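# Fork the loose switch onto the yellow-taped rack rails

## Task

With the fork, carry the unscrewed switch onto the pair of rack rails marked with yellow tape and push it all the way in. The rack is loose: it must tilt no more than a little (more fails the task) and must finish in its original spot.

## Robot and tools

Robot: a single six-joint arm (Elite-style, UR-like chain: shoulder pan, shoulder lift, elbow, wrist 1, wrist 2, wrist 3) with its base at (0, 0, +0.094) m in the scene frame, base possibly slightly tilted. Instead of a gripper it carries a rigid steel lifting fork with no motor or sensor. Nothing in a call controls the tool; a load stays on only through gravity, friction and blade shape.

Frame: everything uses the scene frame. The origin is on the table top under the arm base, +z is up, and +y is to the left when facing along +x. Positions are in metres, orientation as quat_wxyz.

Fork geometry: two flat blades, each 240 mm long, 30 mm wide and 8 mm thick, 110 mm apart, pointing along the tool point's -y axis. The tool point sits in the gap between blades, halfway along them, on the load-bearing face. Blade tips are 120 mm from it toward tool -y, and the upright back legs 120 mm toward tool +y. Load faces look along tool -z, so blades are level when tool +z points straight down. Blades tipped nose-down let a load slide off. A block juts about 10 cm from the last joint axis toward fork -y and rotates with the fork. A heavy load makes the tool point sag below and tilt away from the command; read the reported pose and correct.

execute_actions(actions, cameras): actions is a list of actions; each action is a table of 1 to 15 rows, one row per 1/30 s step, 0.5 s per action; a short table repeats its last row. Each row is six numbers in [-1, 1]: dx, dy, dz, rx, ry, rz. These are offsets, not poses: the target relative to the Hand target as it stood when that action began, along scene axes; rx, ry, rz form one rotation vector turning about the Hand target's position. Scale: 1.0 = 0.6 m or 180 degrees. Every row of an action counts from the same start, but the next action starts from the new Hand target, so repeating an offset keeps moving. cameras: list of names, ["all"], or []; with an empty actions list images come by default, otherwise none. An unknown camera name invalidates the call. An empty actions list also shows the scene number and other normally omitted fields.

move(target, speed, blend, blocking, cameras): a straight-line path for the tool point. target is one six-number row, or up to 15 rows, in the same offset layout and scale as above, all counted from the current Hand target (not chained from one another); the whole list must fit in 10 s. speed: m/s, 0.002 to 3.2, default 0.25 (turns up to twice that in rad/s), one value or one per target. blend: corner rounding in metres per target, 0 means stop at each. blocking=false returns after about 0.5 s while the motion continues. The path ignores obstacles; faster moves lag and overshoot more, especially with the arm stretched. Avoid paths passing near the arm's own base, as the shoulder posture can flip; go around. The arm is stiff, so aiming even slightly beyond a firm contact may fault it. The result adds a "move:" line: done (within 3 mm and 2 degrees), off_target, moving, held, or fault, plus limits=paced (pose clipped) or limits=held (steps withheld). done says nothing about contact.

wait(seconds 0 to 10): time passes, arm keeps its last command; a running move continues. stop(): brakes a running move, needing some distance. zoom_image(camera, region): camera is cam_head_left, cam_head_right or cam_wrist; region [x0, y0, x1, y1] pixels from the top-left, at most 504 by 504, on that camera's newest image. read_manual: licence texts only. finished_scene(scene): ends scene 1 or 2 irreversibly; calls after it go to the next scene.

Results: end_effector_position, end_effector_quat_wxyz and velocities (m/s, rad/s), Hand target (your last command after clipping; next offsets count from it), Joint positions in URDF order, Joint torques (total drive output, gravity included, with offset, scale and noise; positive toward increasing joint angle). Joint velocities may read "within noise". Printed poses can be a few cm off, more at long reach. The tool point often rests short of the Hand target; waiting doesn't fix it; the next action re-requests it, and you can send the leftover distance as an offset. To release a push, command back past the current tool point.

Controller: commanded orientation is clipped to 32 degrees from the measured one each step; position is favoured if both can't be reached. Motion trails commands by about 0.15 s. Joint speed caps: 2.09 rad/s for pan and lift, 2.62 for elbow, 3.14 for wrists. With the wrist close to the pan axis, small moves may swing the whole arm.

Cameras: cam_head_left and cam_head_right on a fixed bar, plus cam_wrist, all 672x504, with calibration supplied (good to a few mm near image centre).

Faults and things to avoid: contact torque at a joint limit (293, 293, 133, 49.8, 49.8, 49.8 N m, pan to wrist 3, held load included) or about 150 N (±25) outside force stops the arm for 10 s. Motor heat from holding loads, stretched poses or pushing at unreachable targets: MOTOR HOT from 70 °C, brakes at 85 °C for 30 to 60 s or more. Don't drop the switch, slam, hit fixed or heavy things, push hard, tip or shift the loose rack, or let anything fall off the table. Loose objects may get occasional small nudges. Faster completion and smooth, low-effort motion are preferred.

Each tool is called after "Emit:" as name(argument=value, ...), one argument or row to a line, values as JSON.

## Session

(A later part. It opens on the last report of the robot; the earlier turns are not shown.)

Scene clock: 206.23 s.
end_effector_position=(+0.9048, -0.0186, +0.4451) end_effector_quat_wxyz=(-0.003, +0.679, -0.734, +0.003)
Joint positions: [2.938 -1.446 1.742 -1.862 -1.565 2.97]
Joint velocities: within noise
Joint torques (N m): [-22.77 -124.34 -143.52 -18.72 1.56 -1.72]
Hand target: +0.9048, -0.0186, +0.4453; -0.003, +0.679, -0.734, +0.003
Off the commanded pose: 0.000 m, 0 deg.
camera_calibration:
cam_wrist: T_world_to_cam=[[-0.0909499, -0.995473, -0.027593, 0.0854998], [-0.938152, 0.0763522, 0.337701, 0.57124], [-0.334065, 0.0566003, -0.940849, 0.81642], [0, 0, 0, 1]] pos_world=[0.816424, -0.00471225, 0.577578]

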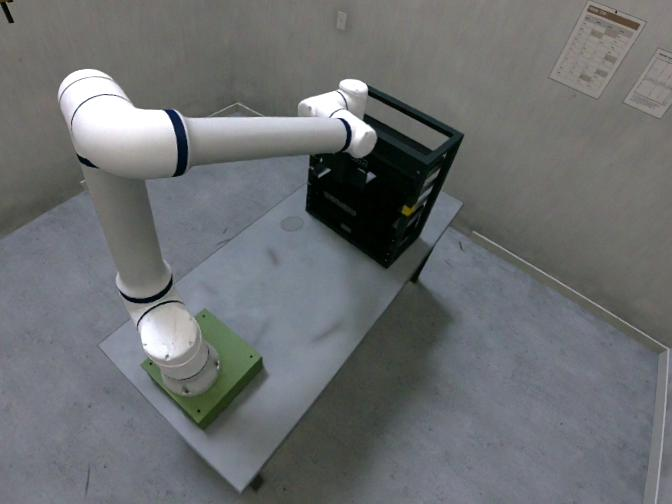

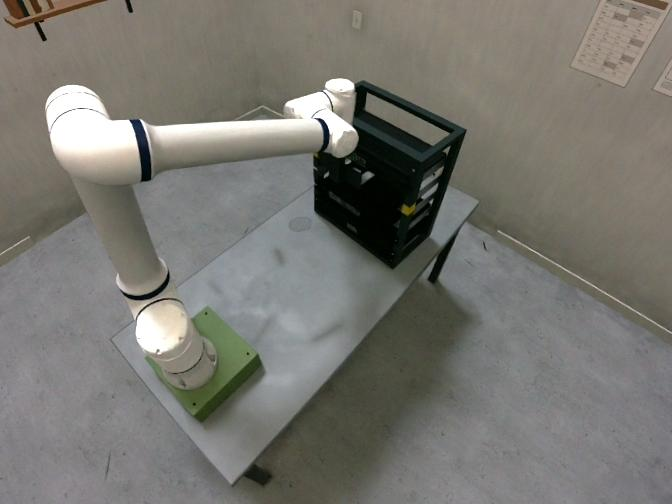

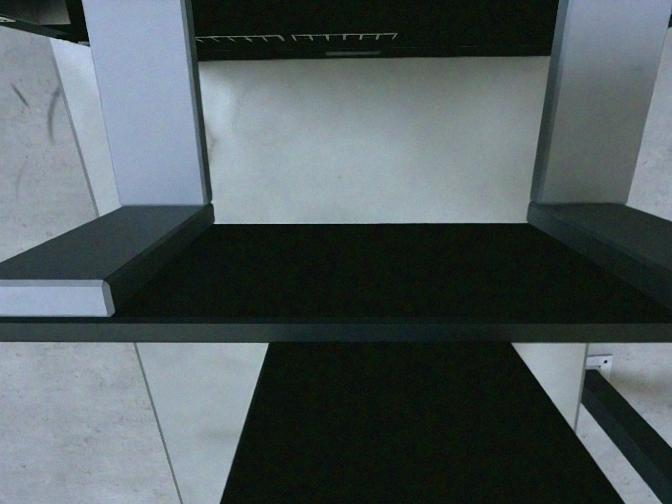

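Emit:
move(
  target=[-0.0831, 0.00654, 0, 0, 0, 0],
  speed=0.08,
  cameras=["all"],
)

Emit:
zoom_image(
  camera="cam_head_left",
  region=[300, 70, 480, 220],
)

Emit:
zoom_image(
  camera="cam_head_right",
  region=[300, 70, 480, 220],
)

Scene clock: 212.67 s.
end_effector_position=(+0.8551, -0.0147, +0.4453) end_effector_quat_wxyz=(-0.003, +0.679, -0.734, +0.003)
Joint positions: [2.926 -1.527 1.83 -1.869 -1.565 2.958]
Joint torques (N m): [-23.53 -113.79 -118.34 -24.28 0.38 -2.2]
Hand target: +0.8549, -0.0147, +0.4453; -0.003, +0.679, -0.734, +0.003
Off the commanded pose: 0.000 m, 0 deg.
move: done
camera_calibration:
cam_wrist: T_world_to_cam=[[-0.0909499, -0.995473, -0.027593, 0.0848766], [-0.938152, 0.0763522, 0.337701, 0.524343], [-0.334065, 0.0566003, -0.940849, 0.799817], [0, 0, 0, 1]] pos_world=[0.766824, -0.00081225, 0.577778]

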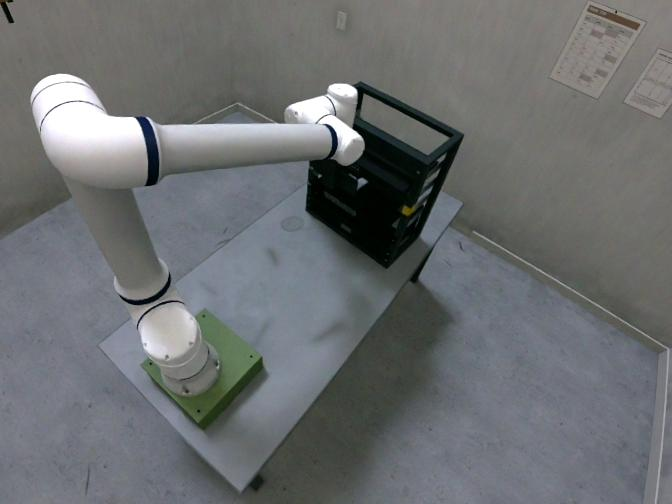

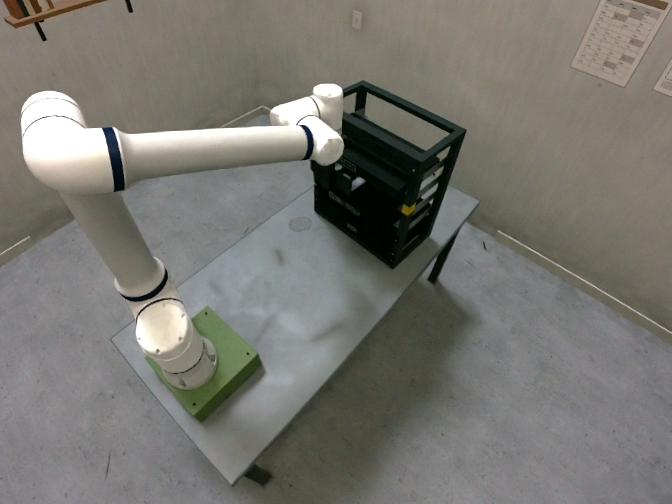

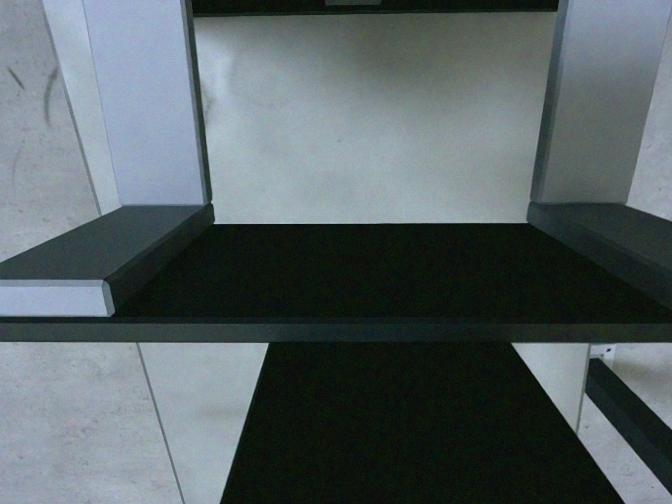

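Scaled by 2.800.

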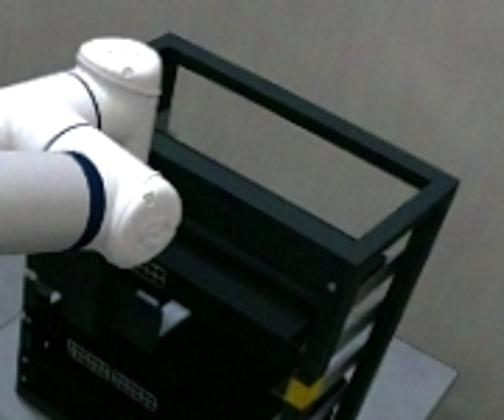

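Scaled by 2.800.

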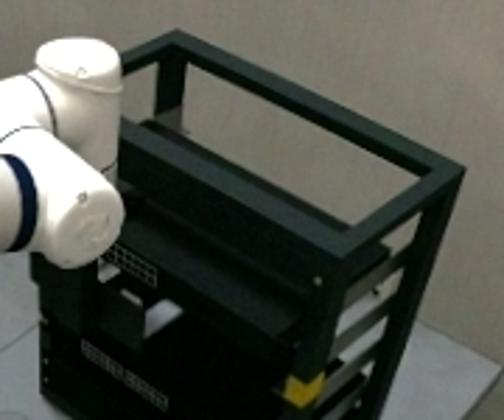

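Emit:
move(
  target=[-0.4154, 0.0327, 0, 0, 0, 0],
  speed=0.12,
  cameras=["all"],
)

Emit:
zoom_image(
  camera="cam_head_left",
  region=[220, 70, 480, 280],
)

Emit:
zoom_image(
  camera="cam_head_right",
  region=[220, 70, 480, 280],
)

Scene clock: 219.63 s.
end_effector_position=(+0.6058, +0.0049, +0.4453) end_effector_quat_wxyz=(-0.003, +0.679, -0.734, +0.003)
Joint positions: [2.821 -1.989 2.191 -1.767 -1.566 2.853]
Joint torques (N m): [-21.28 -58.71 -121.53 -18.65 4.83 -1.76]
Hand target: +0.6057, +0.0049, +0.4453; -0.003, +0.679, -0.734, +0.003
Off the commanded pose: 0.000 m, 0 deg.
move: done
camera_calibration:
cam_wrist: T_world_to_cam=[[-0.0909499, -0.995473, -0.027593, 0.0818136], [-0.938152, 0.0763522, 0.337701, 0.288957], [-0.334065, 0.0566003, -0.940849, 0.71542], [0, 0, 0, 1]] pos_world=[0.517524, 0.0188878, 0.577778]

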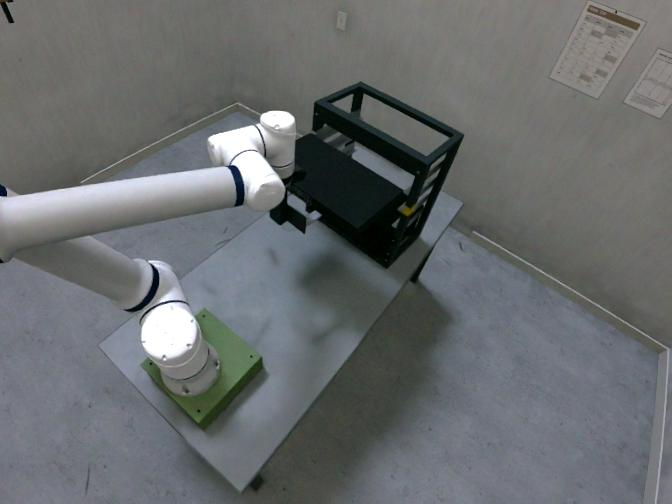

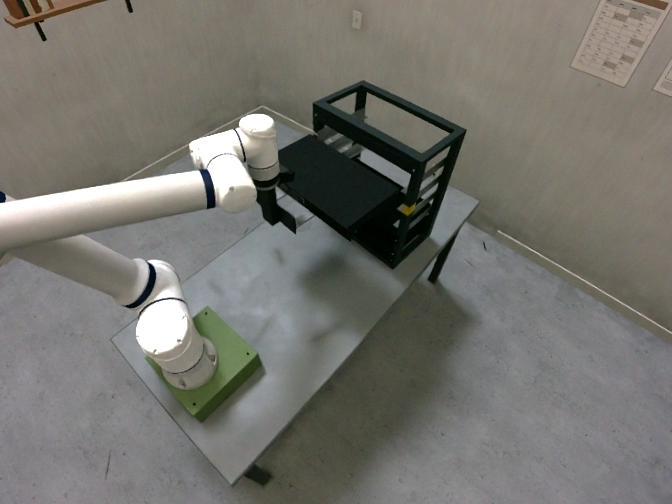

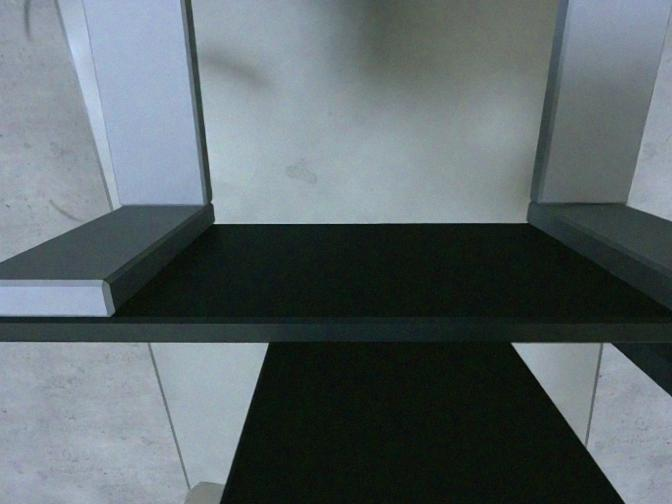

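Scaled by 1.938.

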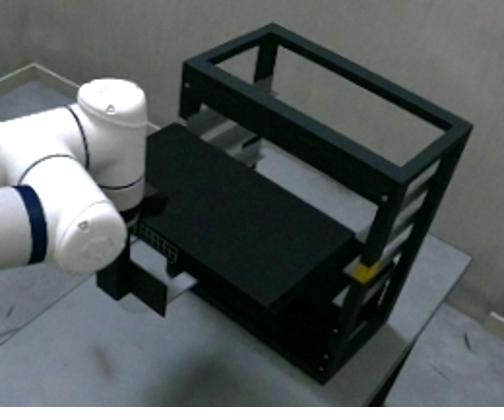

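Scaled by 1.938.

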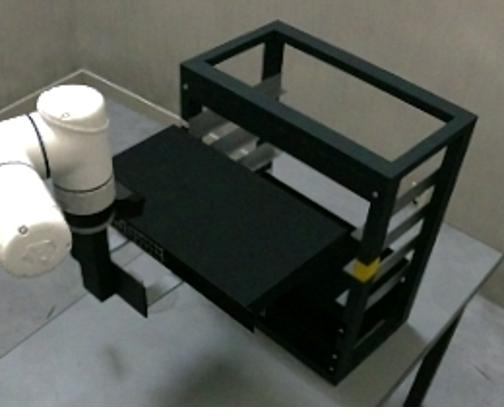

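Emit:
move(
  target=[0, 0, -0.1482, 0, 0, 0],
  speed=0.1,
)

Emit:
move(
  target=[0.1163, -0.00916, 0, 0, 0, 0],
  speed=0.1,
  cameras=["all"],
)

Emit:
zoom_image(
  camera="cam_head_left",
  region=[300, 120, 440, 240],
)

Emit:
zoom_image(
  camera="cam_head_right",
  region=[300, 120, 440, 240],
)

Scene clock: 228.83 s.
end_effector_position=(+0.6057, +0.0049, +0.3565) end_effector_quat_wxyz=(-0.003, +0.679, -0.734, +0.003)
Joint positions: [2.821 -1.938 2.324 -1.952 -1.566 2.853]
Joint torques (N m): [9.49 -31.5 -114.2 -23.73 2.51 3.39]
Hand target: +0.6057, +0.0049, +0.3563; -0.003, +0.679, -0.734, +0.003
Off the commanded pose: 0.000 m, 0 deg.
move: done

Scene clock: 230.10 s.
end_effector_position=(+0.6753, -0.0006, +0.3563) end_effector_quat_wxyz=(-0.003, +0.679, -0.734, +0.003)
Joint positions: [2.861 -1.791 2.23 -2.004 -1.565 2.893]
Joint torques (N m): [10.06 -48.03 -138.4 -24.34 0.69 3.54]
Hand target: +0.6755, -0.0006, +0.3563; -0.003, +0.679, -0.734, +0.003
Off the commanded pose: 0.000 m, 0 deg.
move: done
camera_calibration:
cam_wrist: T_world_to_cam=[[-0.0909808, -0.995468, -0.0276875, 0.0802707], [-0.938149, 0.0763494, 0.337708, 0.384596], [-0.334064, 0.0567, -0.940844, 0.655302], [0, 0, 0, 1]] pos_world=[0.587024, 0.0133876, 0.488878]

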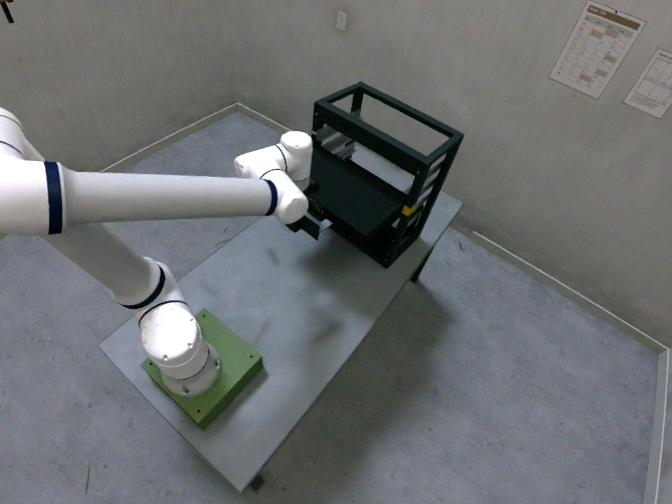

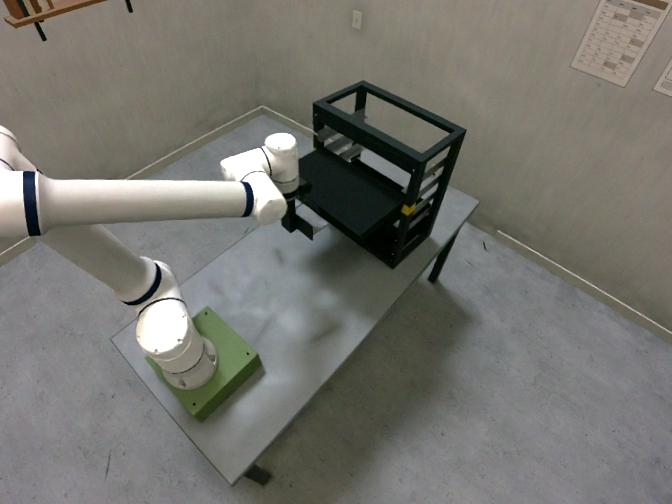

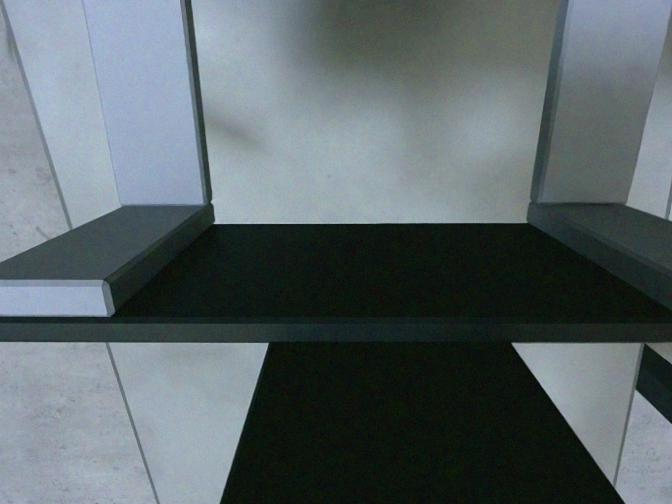

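Scaled by 3.600.

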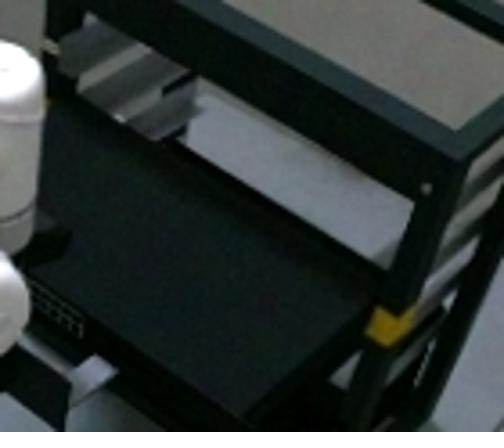

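Scaled by 3.600.

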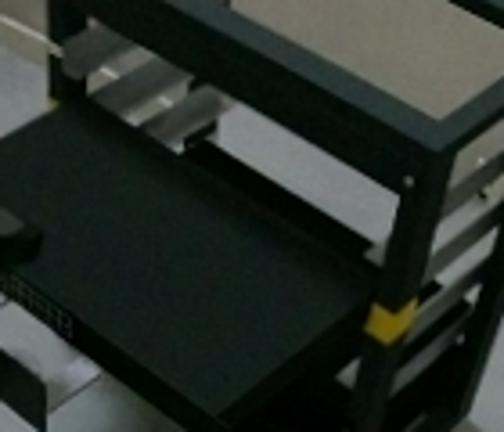

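Emit:
move(
  target=[0.05, -0.00393, 0, 0, 0, 0],
  speed=0.05,
)

Emit:
move(
  target=[0.1, -0.00787, 0, 0, 0, 0],
  speed=0.06,
  cameras=["all"],
)

Emit:
zoom_image(
  camera="cam_head_left",
  region=[300, 120, 440, 240],
)

Emit:
zoom_image(
  camera="cam_head_right",
  region=[300, 120, 440, 240],
)

Scene clock: 233.80 s.
end_effector_position=(+0.7052, -0.0029, +0.3563) end_effector_quat_wxyz=(-0.003, +0.679, -0.734, +0.003)
Joint positions: [2.875 -1.733 2.186 -2.018 -1.565 2.907]
Joint torques (N m): [10.8 -54.82 -136.3 -23.66 3.21 3.47]
Hand target: +0.7055, -0.0030, +0.3563; -0.003, +0.679, -0.734, +0.003
Off the commanded pose: 0.000 m, 0 deg.
move: done

Scene clock: 235.27 s.
end_effector_position=(+0.7653, -0.0077, +0.3564) end_effector_quat_wxyz=(-0.004, +0.679, -0.734, +0.003)
Joint positions: [2.898 -1.623 2.092 -2.034 -1.565 2.93]
Joint torques (N m): [11.4 -70.28 -136.45 -23.85 2.13 3.27]
Hand target: +0.7655, -0.0077, +0.3563; -0.003, +0.679, -0.734, +0.003
Off the commanded pose: 0.000 m, 0 deg.
move: done
camera_calibration:
cam_wrist: T_world_to_cam=[[-0.0909808, -0.995468, -0.0276875, 0.081382], [-0.938149, 0.0763494, 0.337708, 0.469477], [-0.334064, 0.0567, -0.940844, 0.685737], [0, 0, 0, 1]] pos_world=[0.676924, 0.0062876, 0.488878]

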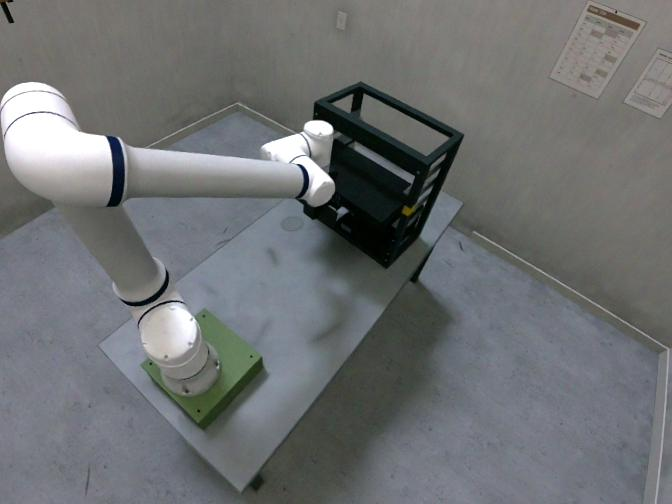

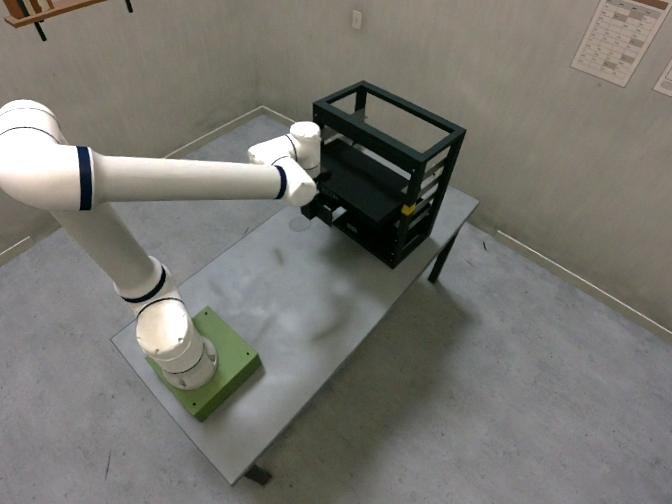

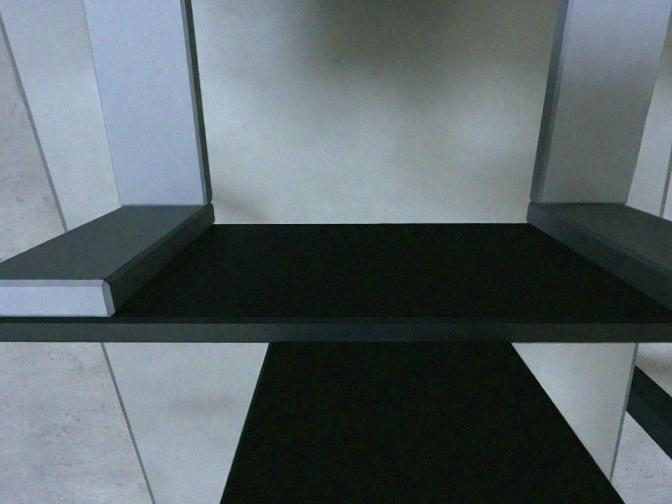

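Scaled by 3.600.

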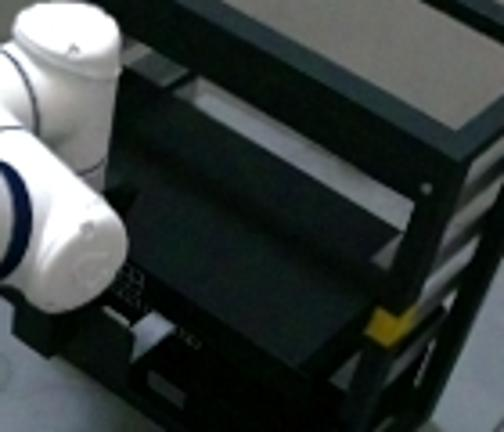

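Scaled by 3.600.

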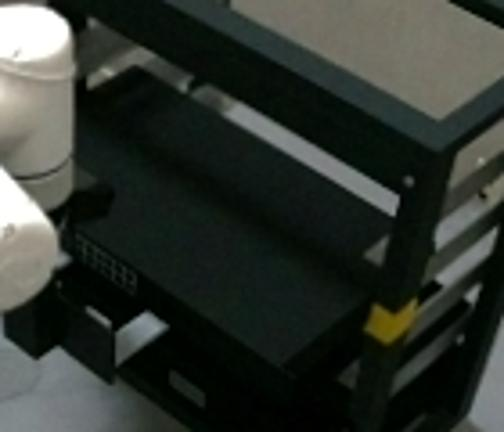

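Emit:
move(
  target=[0.2233, -0.0175, 0, 0, 0, 0],
  speed=0.06,
  cameras=["all"],
)

Emit:
zoom_image(
  camera="cam_head_left",
  region=[300, 120, 440, 240],
)

Emit:
zoom_image(
  camera="cam_head_right",
  region=[300, 120, 440, 240],
)

Scene clock: 240.67 s.
end_effector_position=(+0.8993, -0.0182, +0.3564) end_effector_quat_wxyz=(-0.004, +0.679, -0.734, +0.003)
Joint positions: [2.937 -1.402 1.858 -2.022 -1.565 2.969]
Joint torques (N m): [9.97 -98.07 -136.38 -19.01 1.76 3.26]
Hand target: +0.8994, -0.0182, +0.3563; -0.003, +0.679, -0.734, +0.003
Off the commanded pose: 0.000 m, 0 deg.
move: done
camera_calibration:
cam_wrist: T_world_to_cam=[[-0.0909808, -0.995468, -0.0276875, 0.083121], [-0.938149, 0.0763494, 0.337708, 0.595991], [-0.334064, 0.0567, -0.940844, 0.731097], [0, 0, 0, 1]] pos_world=[0.810924, -0.0042124, 0.488878]

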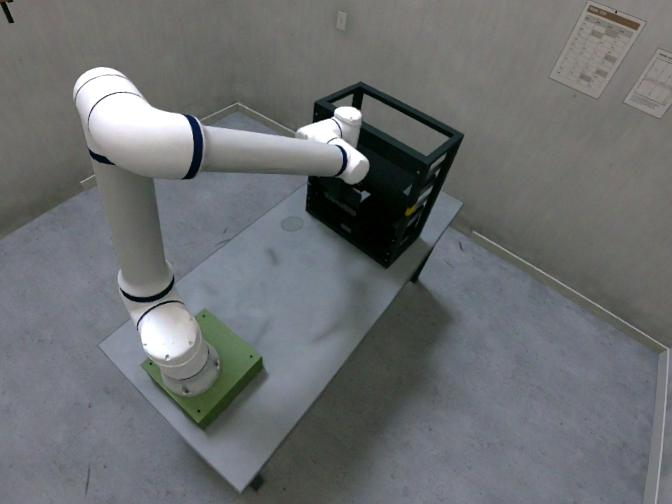

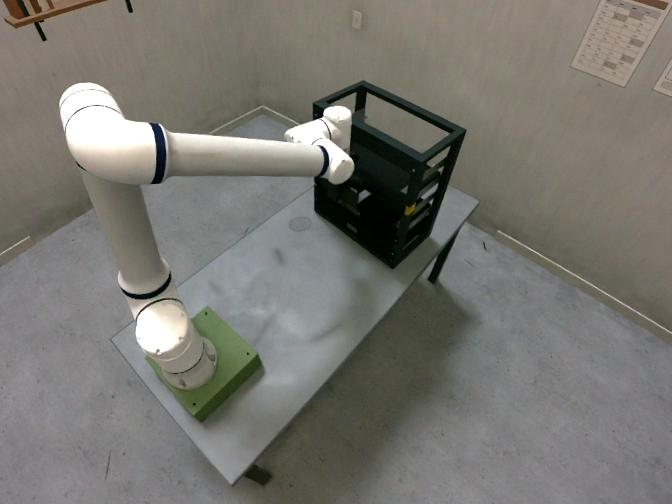

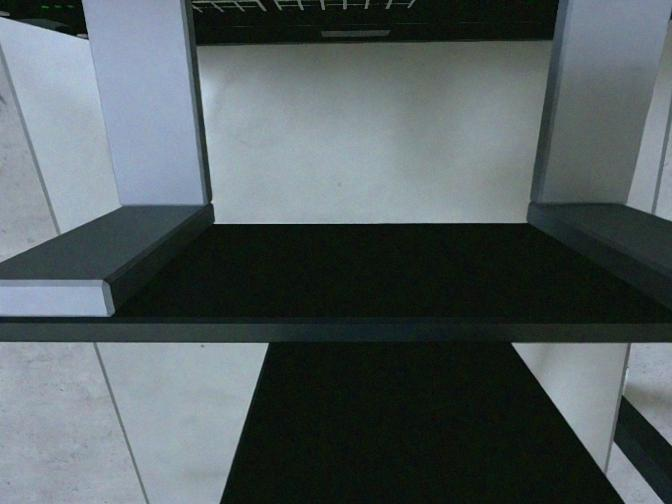

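Scaled by 3.600.

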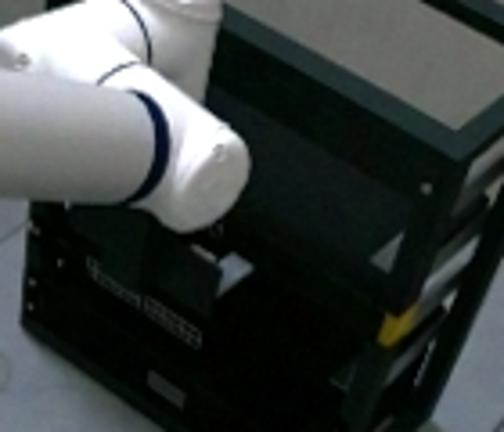

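Scaled by 3.600.

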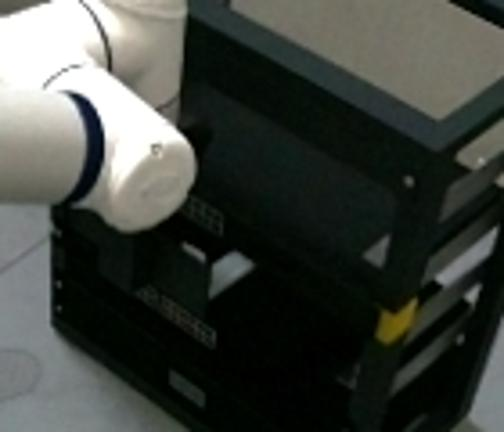

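Emit:
move(
  target=[0, 0, -0.0125, 0, 0, 0],
  speed=0.02,
)

Emit:
move(
  target=[0, 0, -0.02, 0, 0, 0],
  speed=0.04,
)

Scene clock: 243.57 s.
end_effector_position=(+0.8996, -0.0182, +0.3495) end_effector_quat_wxyz=(-0.004, +0.679, -0.734, +0.003)
Joint positions: [2.937 -1.396 1.865 -2.036 -1.565 2.969]
Joint torques (N m): [8.99 -67.58 -76.09 -12.36 2.14 1.58]
Hand target: +0.8994, -0.0182, +0.3488; -0.003, +0.679, -0.734, +0.003
Off the commanded pose: 0.001 m, 0 deg.
move: done

Scene clock: 244.40 s.
end_effector_position=(+0.8994, -0.0182, +0.3370) end_effector_quat_wxyz=(-0.003, +0.679, -0.734, +0.003)
Joint positions: [2.937 -1.387 1.878 -2.057 -1.565 2.969]
Joint torques (N m): [9.77 -63.15 -68.46 -10.38 1.83 1.22]
Hand target: +0.8994, -0.0182, +0.3368; -0.003, +0.679, -0.734, +0.003
Off the commanded pose: 0.000 m, 0 deg.
move: done

Emit:
move(
  target=[-0.45, 0.0354, 0, 0, 0, 0],
  speed=0.2,
)

Emit:
move(
  target=[-0.17, 0, 0.3, 0, -0.25, 0],
  speed=0.3,
  cameras=["all"],
)

Emit:
zoom_image(
  camera="cam_head_left",
  region=[290, 70, 480, 280],
)

Emit:
zoom_image(
  camera="cam_wrist",
  region=[190, 0, 560, 225],
)

Scene clock: 251.23 s.
end_effector_position=(+0.6296, +0.0031, +0.3368) end_effector_quat_wxyz=(-0.003, +0.679, -0.734, +0.003) end_effector_velocity=(-0.001, +0.000, +0.001) end_effector_angular_velocity=(+0.000, -0.002, +0.000)
Joint positions: [2.836 -1.868 2.32 -2.017 -1.566 2.868]
Joint velocities: [-0.001 -0.005 0.001 0.002 0 -0.001]
Joint torques (N m): [-21.74 -41.37 -69.81 -5.41 2.19 -2.24]
Hand target: +0.6294, +0.0031, +0.3368; -0.003, +0.679, -0.734, +0.003
Off the commanded pose: 0.000 m, 0 deg.
move: done

Scene clock: 253.53 s.
end_effector_position=(+0.5275, +0.0031, +0.5168) end_effector_quat_wxyz=(-0.284, +0.626, -0.677, +0.263)
Joint positions: [2.297 -2.649 2.692 -2.169 -0.988 2.503]
Joint torques (N m): [-22.55 14.89 -104.82 -7.36 6.25 -2.39]
Hand target: +0.5274, +0.0031, +0.5168; -0.284, +0.626, -0.677, +0.263
Off the commanded pose: 0.000 m, 0 deg.
move: done
camera_calibration:
cam_wrist: T_world_to_cam=[[-0.0451604, -0.995461, -0.083775, 0.0796941], [-0.902132, 0.0766591, -0.424596, 0.566398], [0.42909, 0.0564011, -0.901499, 0.333767], [0, 0, 0, 1]] pos_world=[0.371348, 0.0170879, 0.548057]

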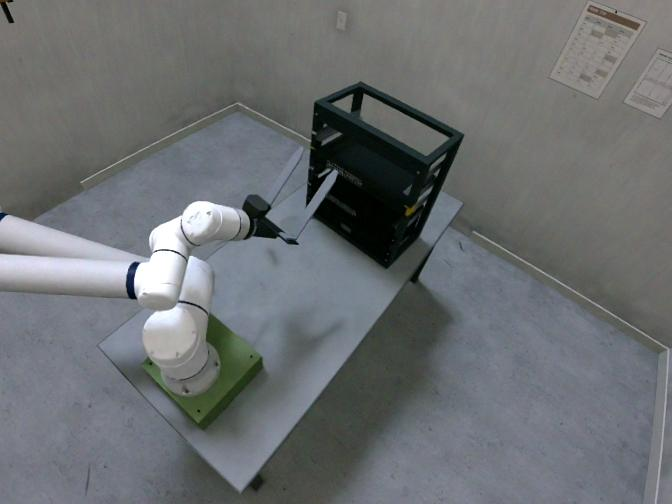

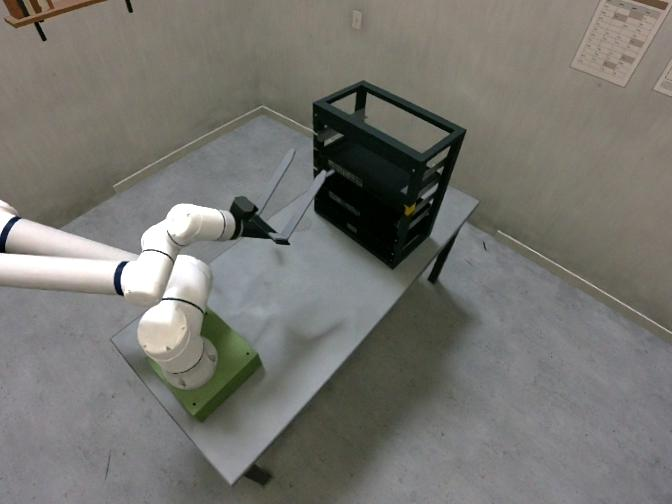

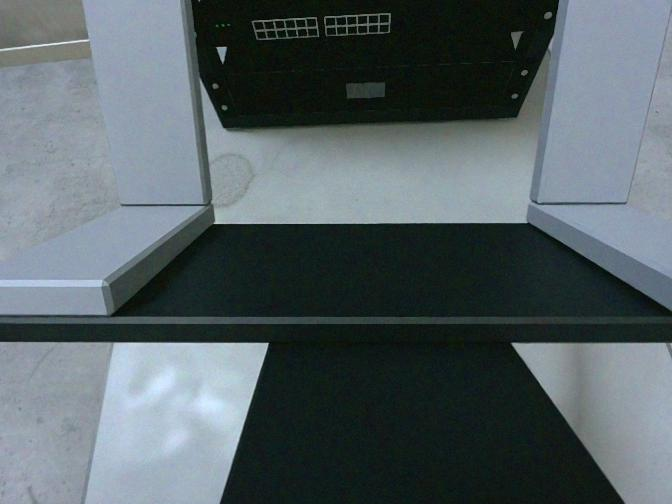

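Scaled by 2.400.

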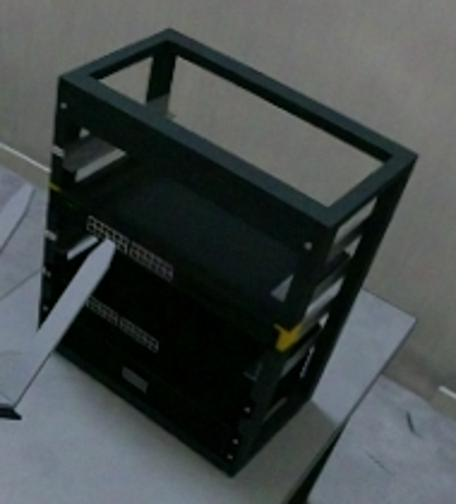

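Scaled by 1.362.

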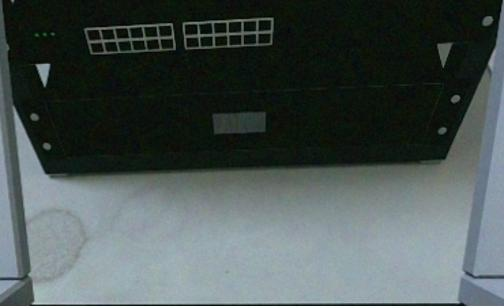

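Emit:
move(
  target=[
    [0.1, -0.005, -0.248, 0, 0.25, 0],
    [0.3127, -0.0113, -0.248, 0, 0.25, 0],
  ],
  blend=[0.03, 0],
  speed=[0.25, 0.12],
  cameras=["all"],
)

Emit:
zoom_image(
  camera="cam_head_left",
  region=[290, 120, 430, 260],
)

Emit:
zoom_image(
  camera="cam_head_right",
  region=[290, 120, 430, 260],
)

Scene clock: 261.90 s.
end_effector_position=(+0.7148, -0.0037, +0.3681) end_effector_quat_wxyz=(-0.003, +0.679, -0.734, +0.003)
Joint positions: [2.879 -1.724 2.156 -1.997 -1.565 2.911]
Joint torques (N m): [9.99 -29 -95.87 -10.61 -2.17 3.21]
Hand target: +0.7151, -0.0037, +0.3680; -0.003, +0.679, -0.734, +0.003
Off the commanded pose: 0.000 m, 0 deg.
move: done
camera_calibration:
cam_wrist: T_world_to_cam=[[-0.0909485, -0.995473, -0.0275935, 0.0810353], [-0.938152, 0.0763508, 0.337701, 0.417943], [-0.334065, 0.0566002, -0.940849, 0.679686], [0, 0, 0, 1]] pos_world=[0.626524, 0.0102878, 0.500578]

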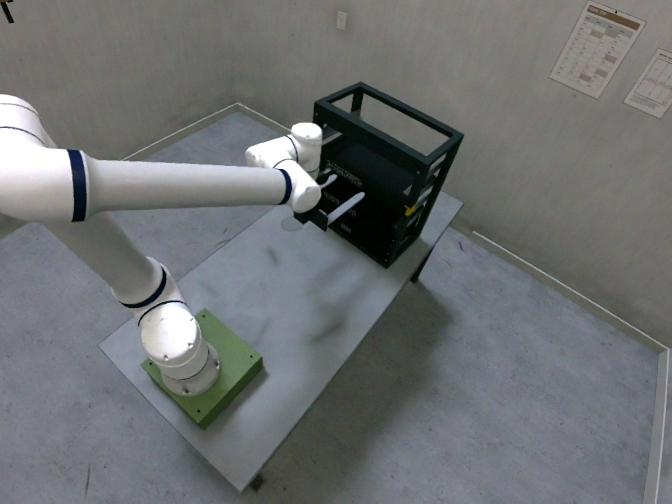

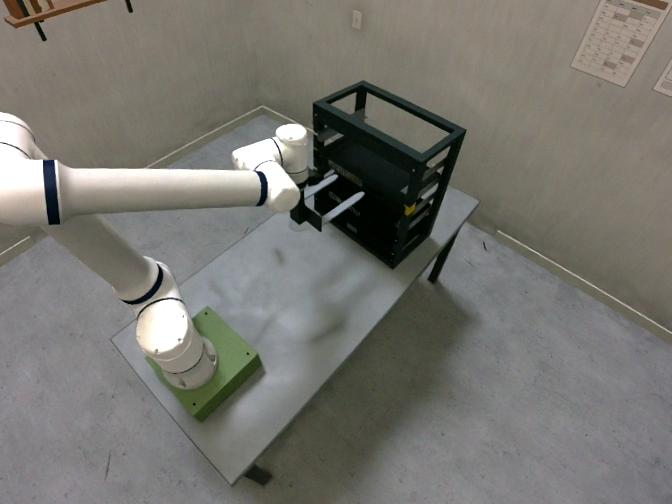

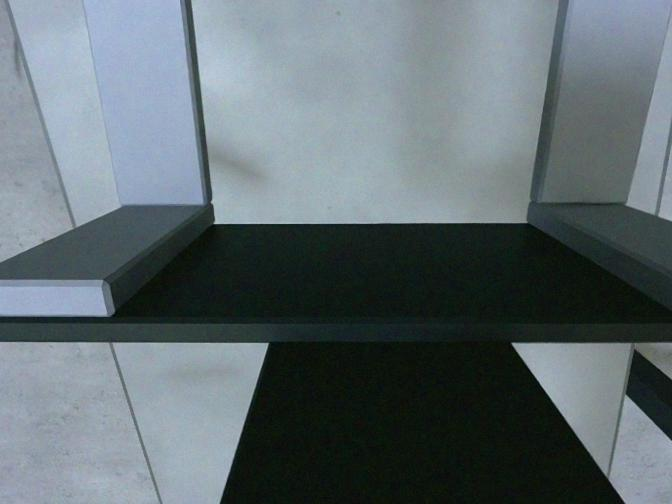

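Scaled by 3.600.

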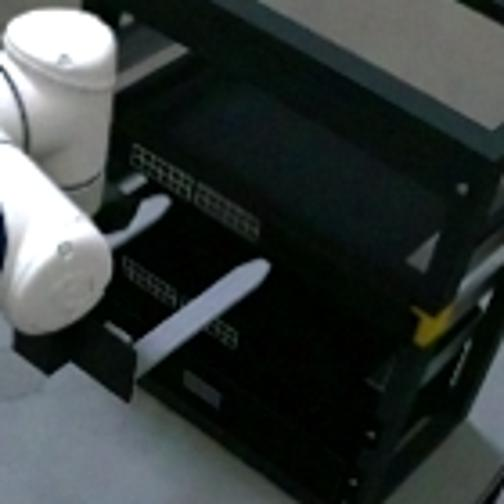

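Scaled by 3.600.

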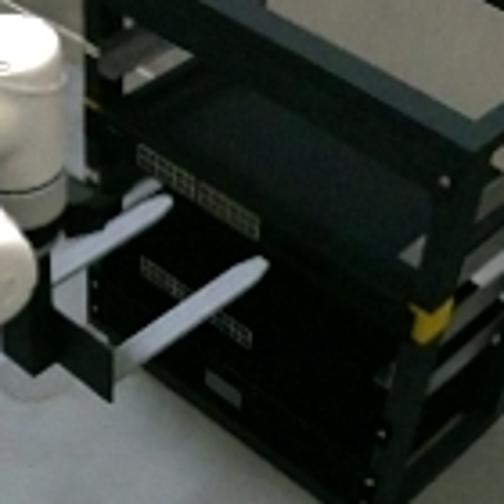

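Emit:
move(
  target=[0.05, -0.0039, 0, 0, 0, 0],
  speed=0.05,
)

Emit:
move(
  target=[0.005, -0.0004, 0, 0, 0, 0],
  speed=0.01,
)

Emit:
move(
  target=[0.0034, -0.0003, 0, 0, 0, 0],
  speed=0.01,
)

Emit:
move(
  target=[0.0034, -0.0003, 0, 0, 0, 0],
  speed=0.01,
  cameras=["all"],
)

Emit:
zoom_image(
  camera="cam_head_left",
  region=[290, 120, 430, 260],
)

Emit:
zoom_image(
  camera="cam_head_right",
  region=[290, 120, 430, 260],
)

Scene clock: 267.43 s.
end_effector_position=(+0.7448, -0.0060, +0.3680) end_effector_quat_wxyz=(-0.003, +0.679, -0.734, +0.003)
Joint positions: [2.891 -1.669 2.11 -2.006 -1.565 2.923]
Joint torques (N m): [6.05 -35.98 -110.68 -17.06 1.08 4.78]
Hand target: +0.7451, -0.0061, +0.3680; -0.003, +0.679, -0.734, +0.003
Off the commanded pose: 0.000 m, 0 deg.
move: done

Scene clock: 268.13 s.
end_effector_position=(+0.7479, -0.0063, +0.3681) end_effector_quat_wxyz=(-0.003, +0.679, -0.734, +0.003)
Joint positions: [2.892 -1.664 2.105 -2.007 -1.565 2.924]
Joint torques (N m): [10.14 -37.11 -110.75 -17.23 1.5 3.26]
Hand target: +0.7481, -0.0063, +0.3680; -0.003, +0.679, -0.734, +0.003
Off the commanded pose: 0.000 m, 0 deg.
move: done

Scene clock: 268.83 s.
end_effector_position=(+0.7500, -0.0065, +0.3680) end_effector_quat_wxyz=(-0.003, +0.679, -0.734, +0.003)
Joint positions: [2.893 -1.66 2.102 -2.008 -1.565 2.925]
Joint torques (N m): [9.45 -35.57 -111.36 -17.22 1.79 3.47]
Hand target: +0.7501, -0.0065, +0.3680; -0.003, +0.679, -0.734, +0.003
Off the commanded pose: 0.000 m, 0 deg.
move: done

Scene clock: 269.53 s.
end_effector_position=(+0.7520, -0.0066, +0.3681) end_effector_quat_wxyz=(-0.003, +0.679, -0.734, +0.003)
Joint positions: [2.894 -1.656 2.099 -2.008 -1.565 2.926]
Joint torques (N m): [7.48 -23.59 -114.56 -19.98 1.61 5.29]
Hand target: +0.7521, -0.0067, +0.3680; -0.003, +0.679, -0.734, +0.003
Off the commanded pose: 0.000 m, 0 deg.
move: done
camera_calibration:
cam_wrist: T_world_to_cam=[[-0.0909485, -0.995473, -0.0275935, 0.0814321], [-0.938152, 0.0763508, 0.337701, 0.453071], [-0.334065, 0.0566002, -0.940849, 0.692283], [0, 0, 0, 1]] pos_world=[0.663724, 0.00728775, 0.500578]

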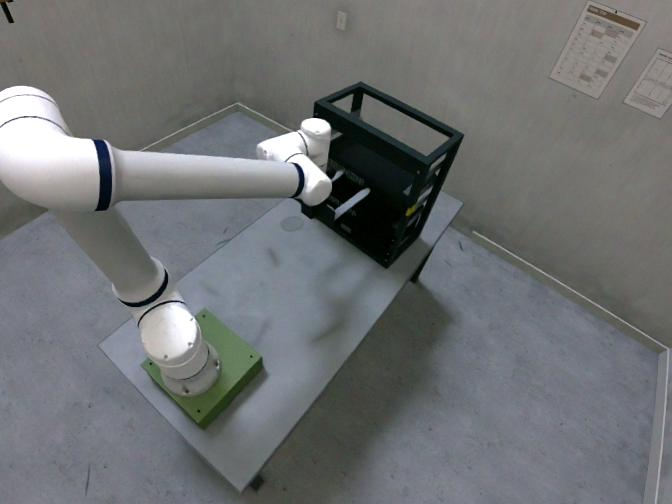

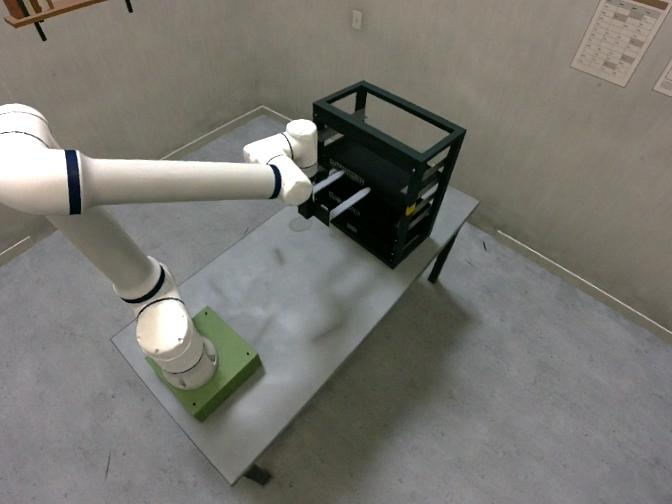

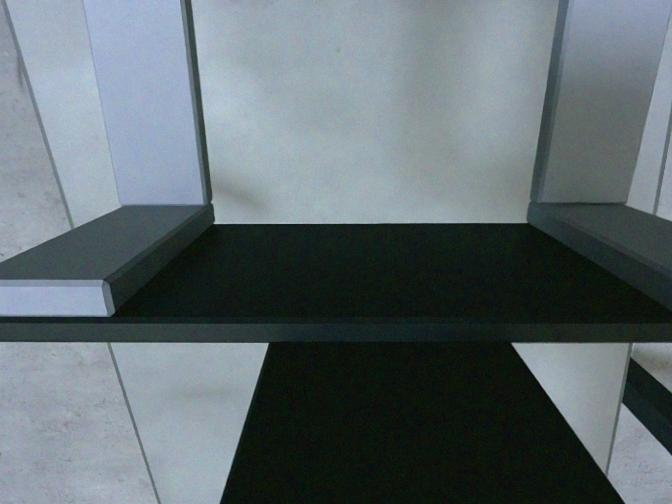

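Scaled by 3.600.

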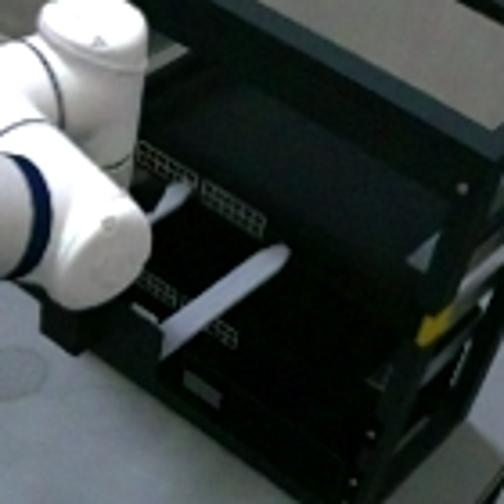

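Scaled by 3.600.

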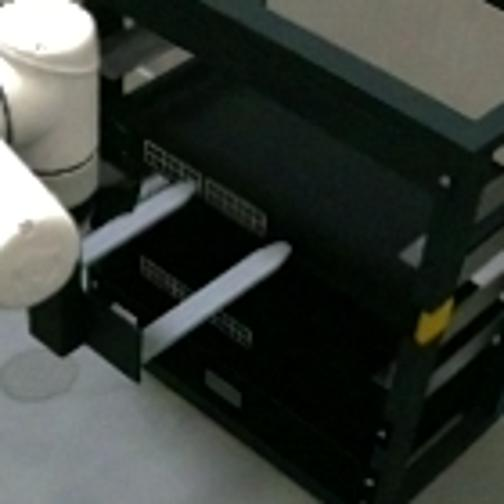

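Emit:
move(
  target=[0.0012, -0.0001, 0, 0, 0, 0],
  speed=0.005,
)

Scene clock: 273.73 s.
end_effector_position=(+0.7528, -0.0067, +0.3680) end_effector_quat_wxyz=(-0.003, +0.679, -0.734, +0.003)
Joint positions: [2.894 -1.655 2.098 -2.008 -1.565 2.926]
Joint torques (N m): [5.16 -16.31 -128.88 -23.76 2.41 7.57]
Hand target: +0.7529, -0.0067, +0.3680; -0.003, +0.679, -0.734, +0.003
Off the commanded pose: 0.000 m, 0 deg.
move: done

Emit:
move(
  target=[-0.3, 0.0236, 0, 0, 0, 0],
  speed=0.15,
)

Emit:
move(
  target=[-0.05, 0.18, 0.3, 0, -0.33, 0.025],
  speed=0.35,
  cameras=["all"],
)

Emit:
zoom_image(
  camera="cam_head_left",
  region=[290, 120, 430, 260],
)

Emit:
zoom_image(
  camera="cam_wrist",
  region=[190, 0, 560, 225],
)

Scene clock: 278.97 s.
end_effector_position=(+0.5730, +0.0074, +0.3680) end_effector_quat_wxyz=(-0.003, +0.679, -0.734, +0.003)
Joint positions: [2.797 -2.022 2.348 -1.891 -1.566 2.829]
Joint torques (N m): [-21.05 -28.28 -72.79 -5.44 2.38 -2.44]
Hand target: +0.5729, +0.0074, +0.3680; -0.003, +0.679, -0.734, +0.003
Off the commanded pose: 0.000 m, 0 deg.
move: done

Scene clock: 281.43 s.
end_effector_position=(+0.5428, +0.1154, +0.5481) end_effector_quat_wxyz=(-0.367, +0.615, -0.610, +0.339)
Joint positions: [2.803 -2.256 2.802 -3.106 -1.202 2.953]
Joint torques (N m): [10.67 24.94 -70.32 -12.99 -0.8 3.16]
Hand target: +0.5429, +0.1154, +0.5480; -0.367, +0.615, -0.610, +0.339
Off the commanded pose: 0.000 m, 0 deg.
move: done
camera_calibration:
cam_wrist: T_world_to_cam=[[0.042733, -0.997556, -0.0552828, 0.131746], [-0.770565, 0.00231197, -0.637357, 0.638671], [0.635927, 0.0698352, -0.768583, 0.162379], [0, 0, 0, 1]] pos_world=[0.383246, 0.118608, 0.539146]

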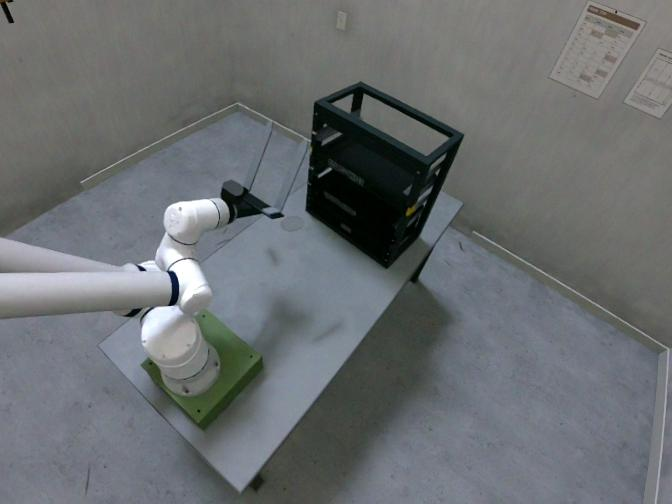

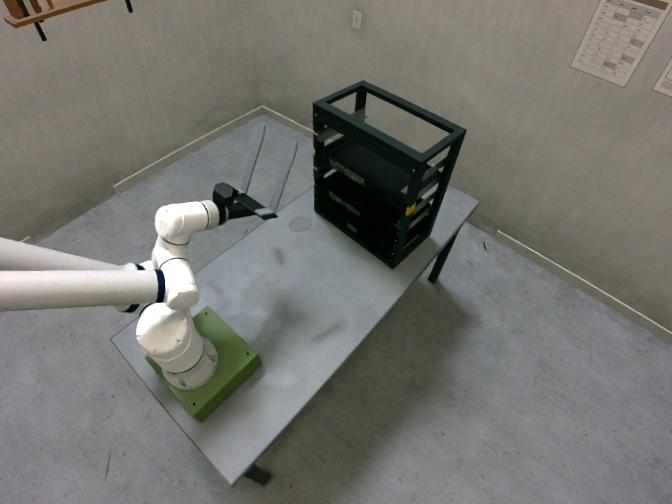

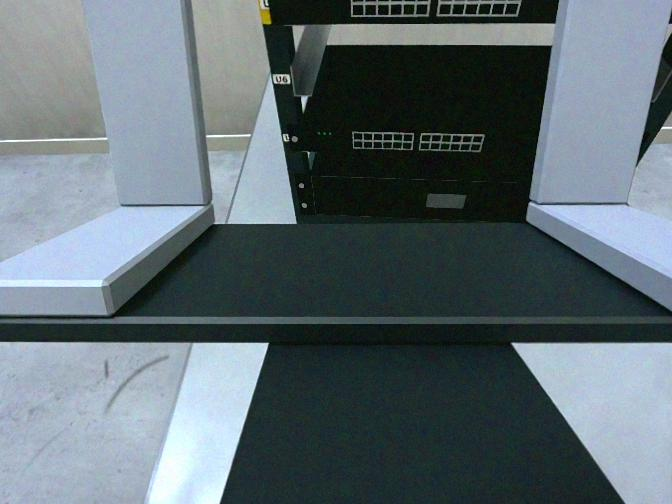

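Scaled by 3.600.

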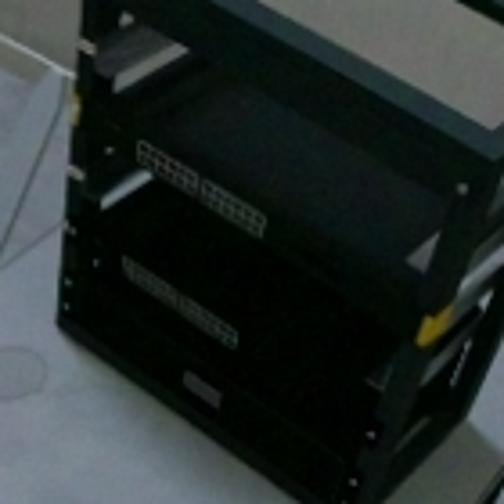

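Scaled by 1.362.

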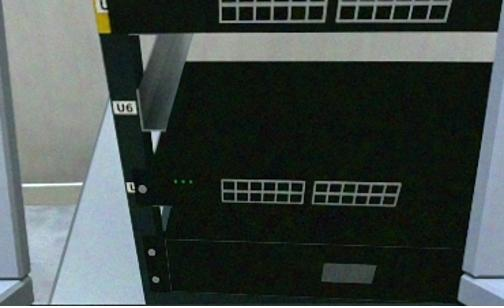

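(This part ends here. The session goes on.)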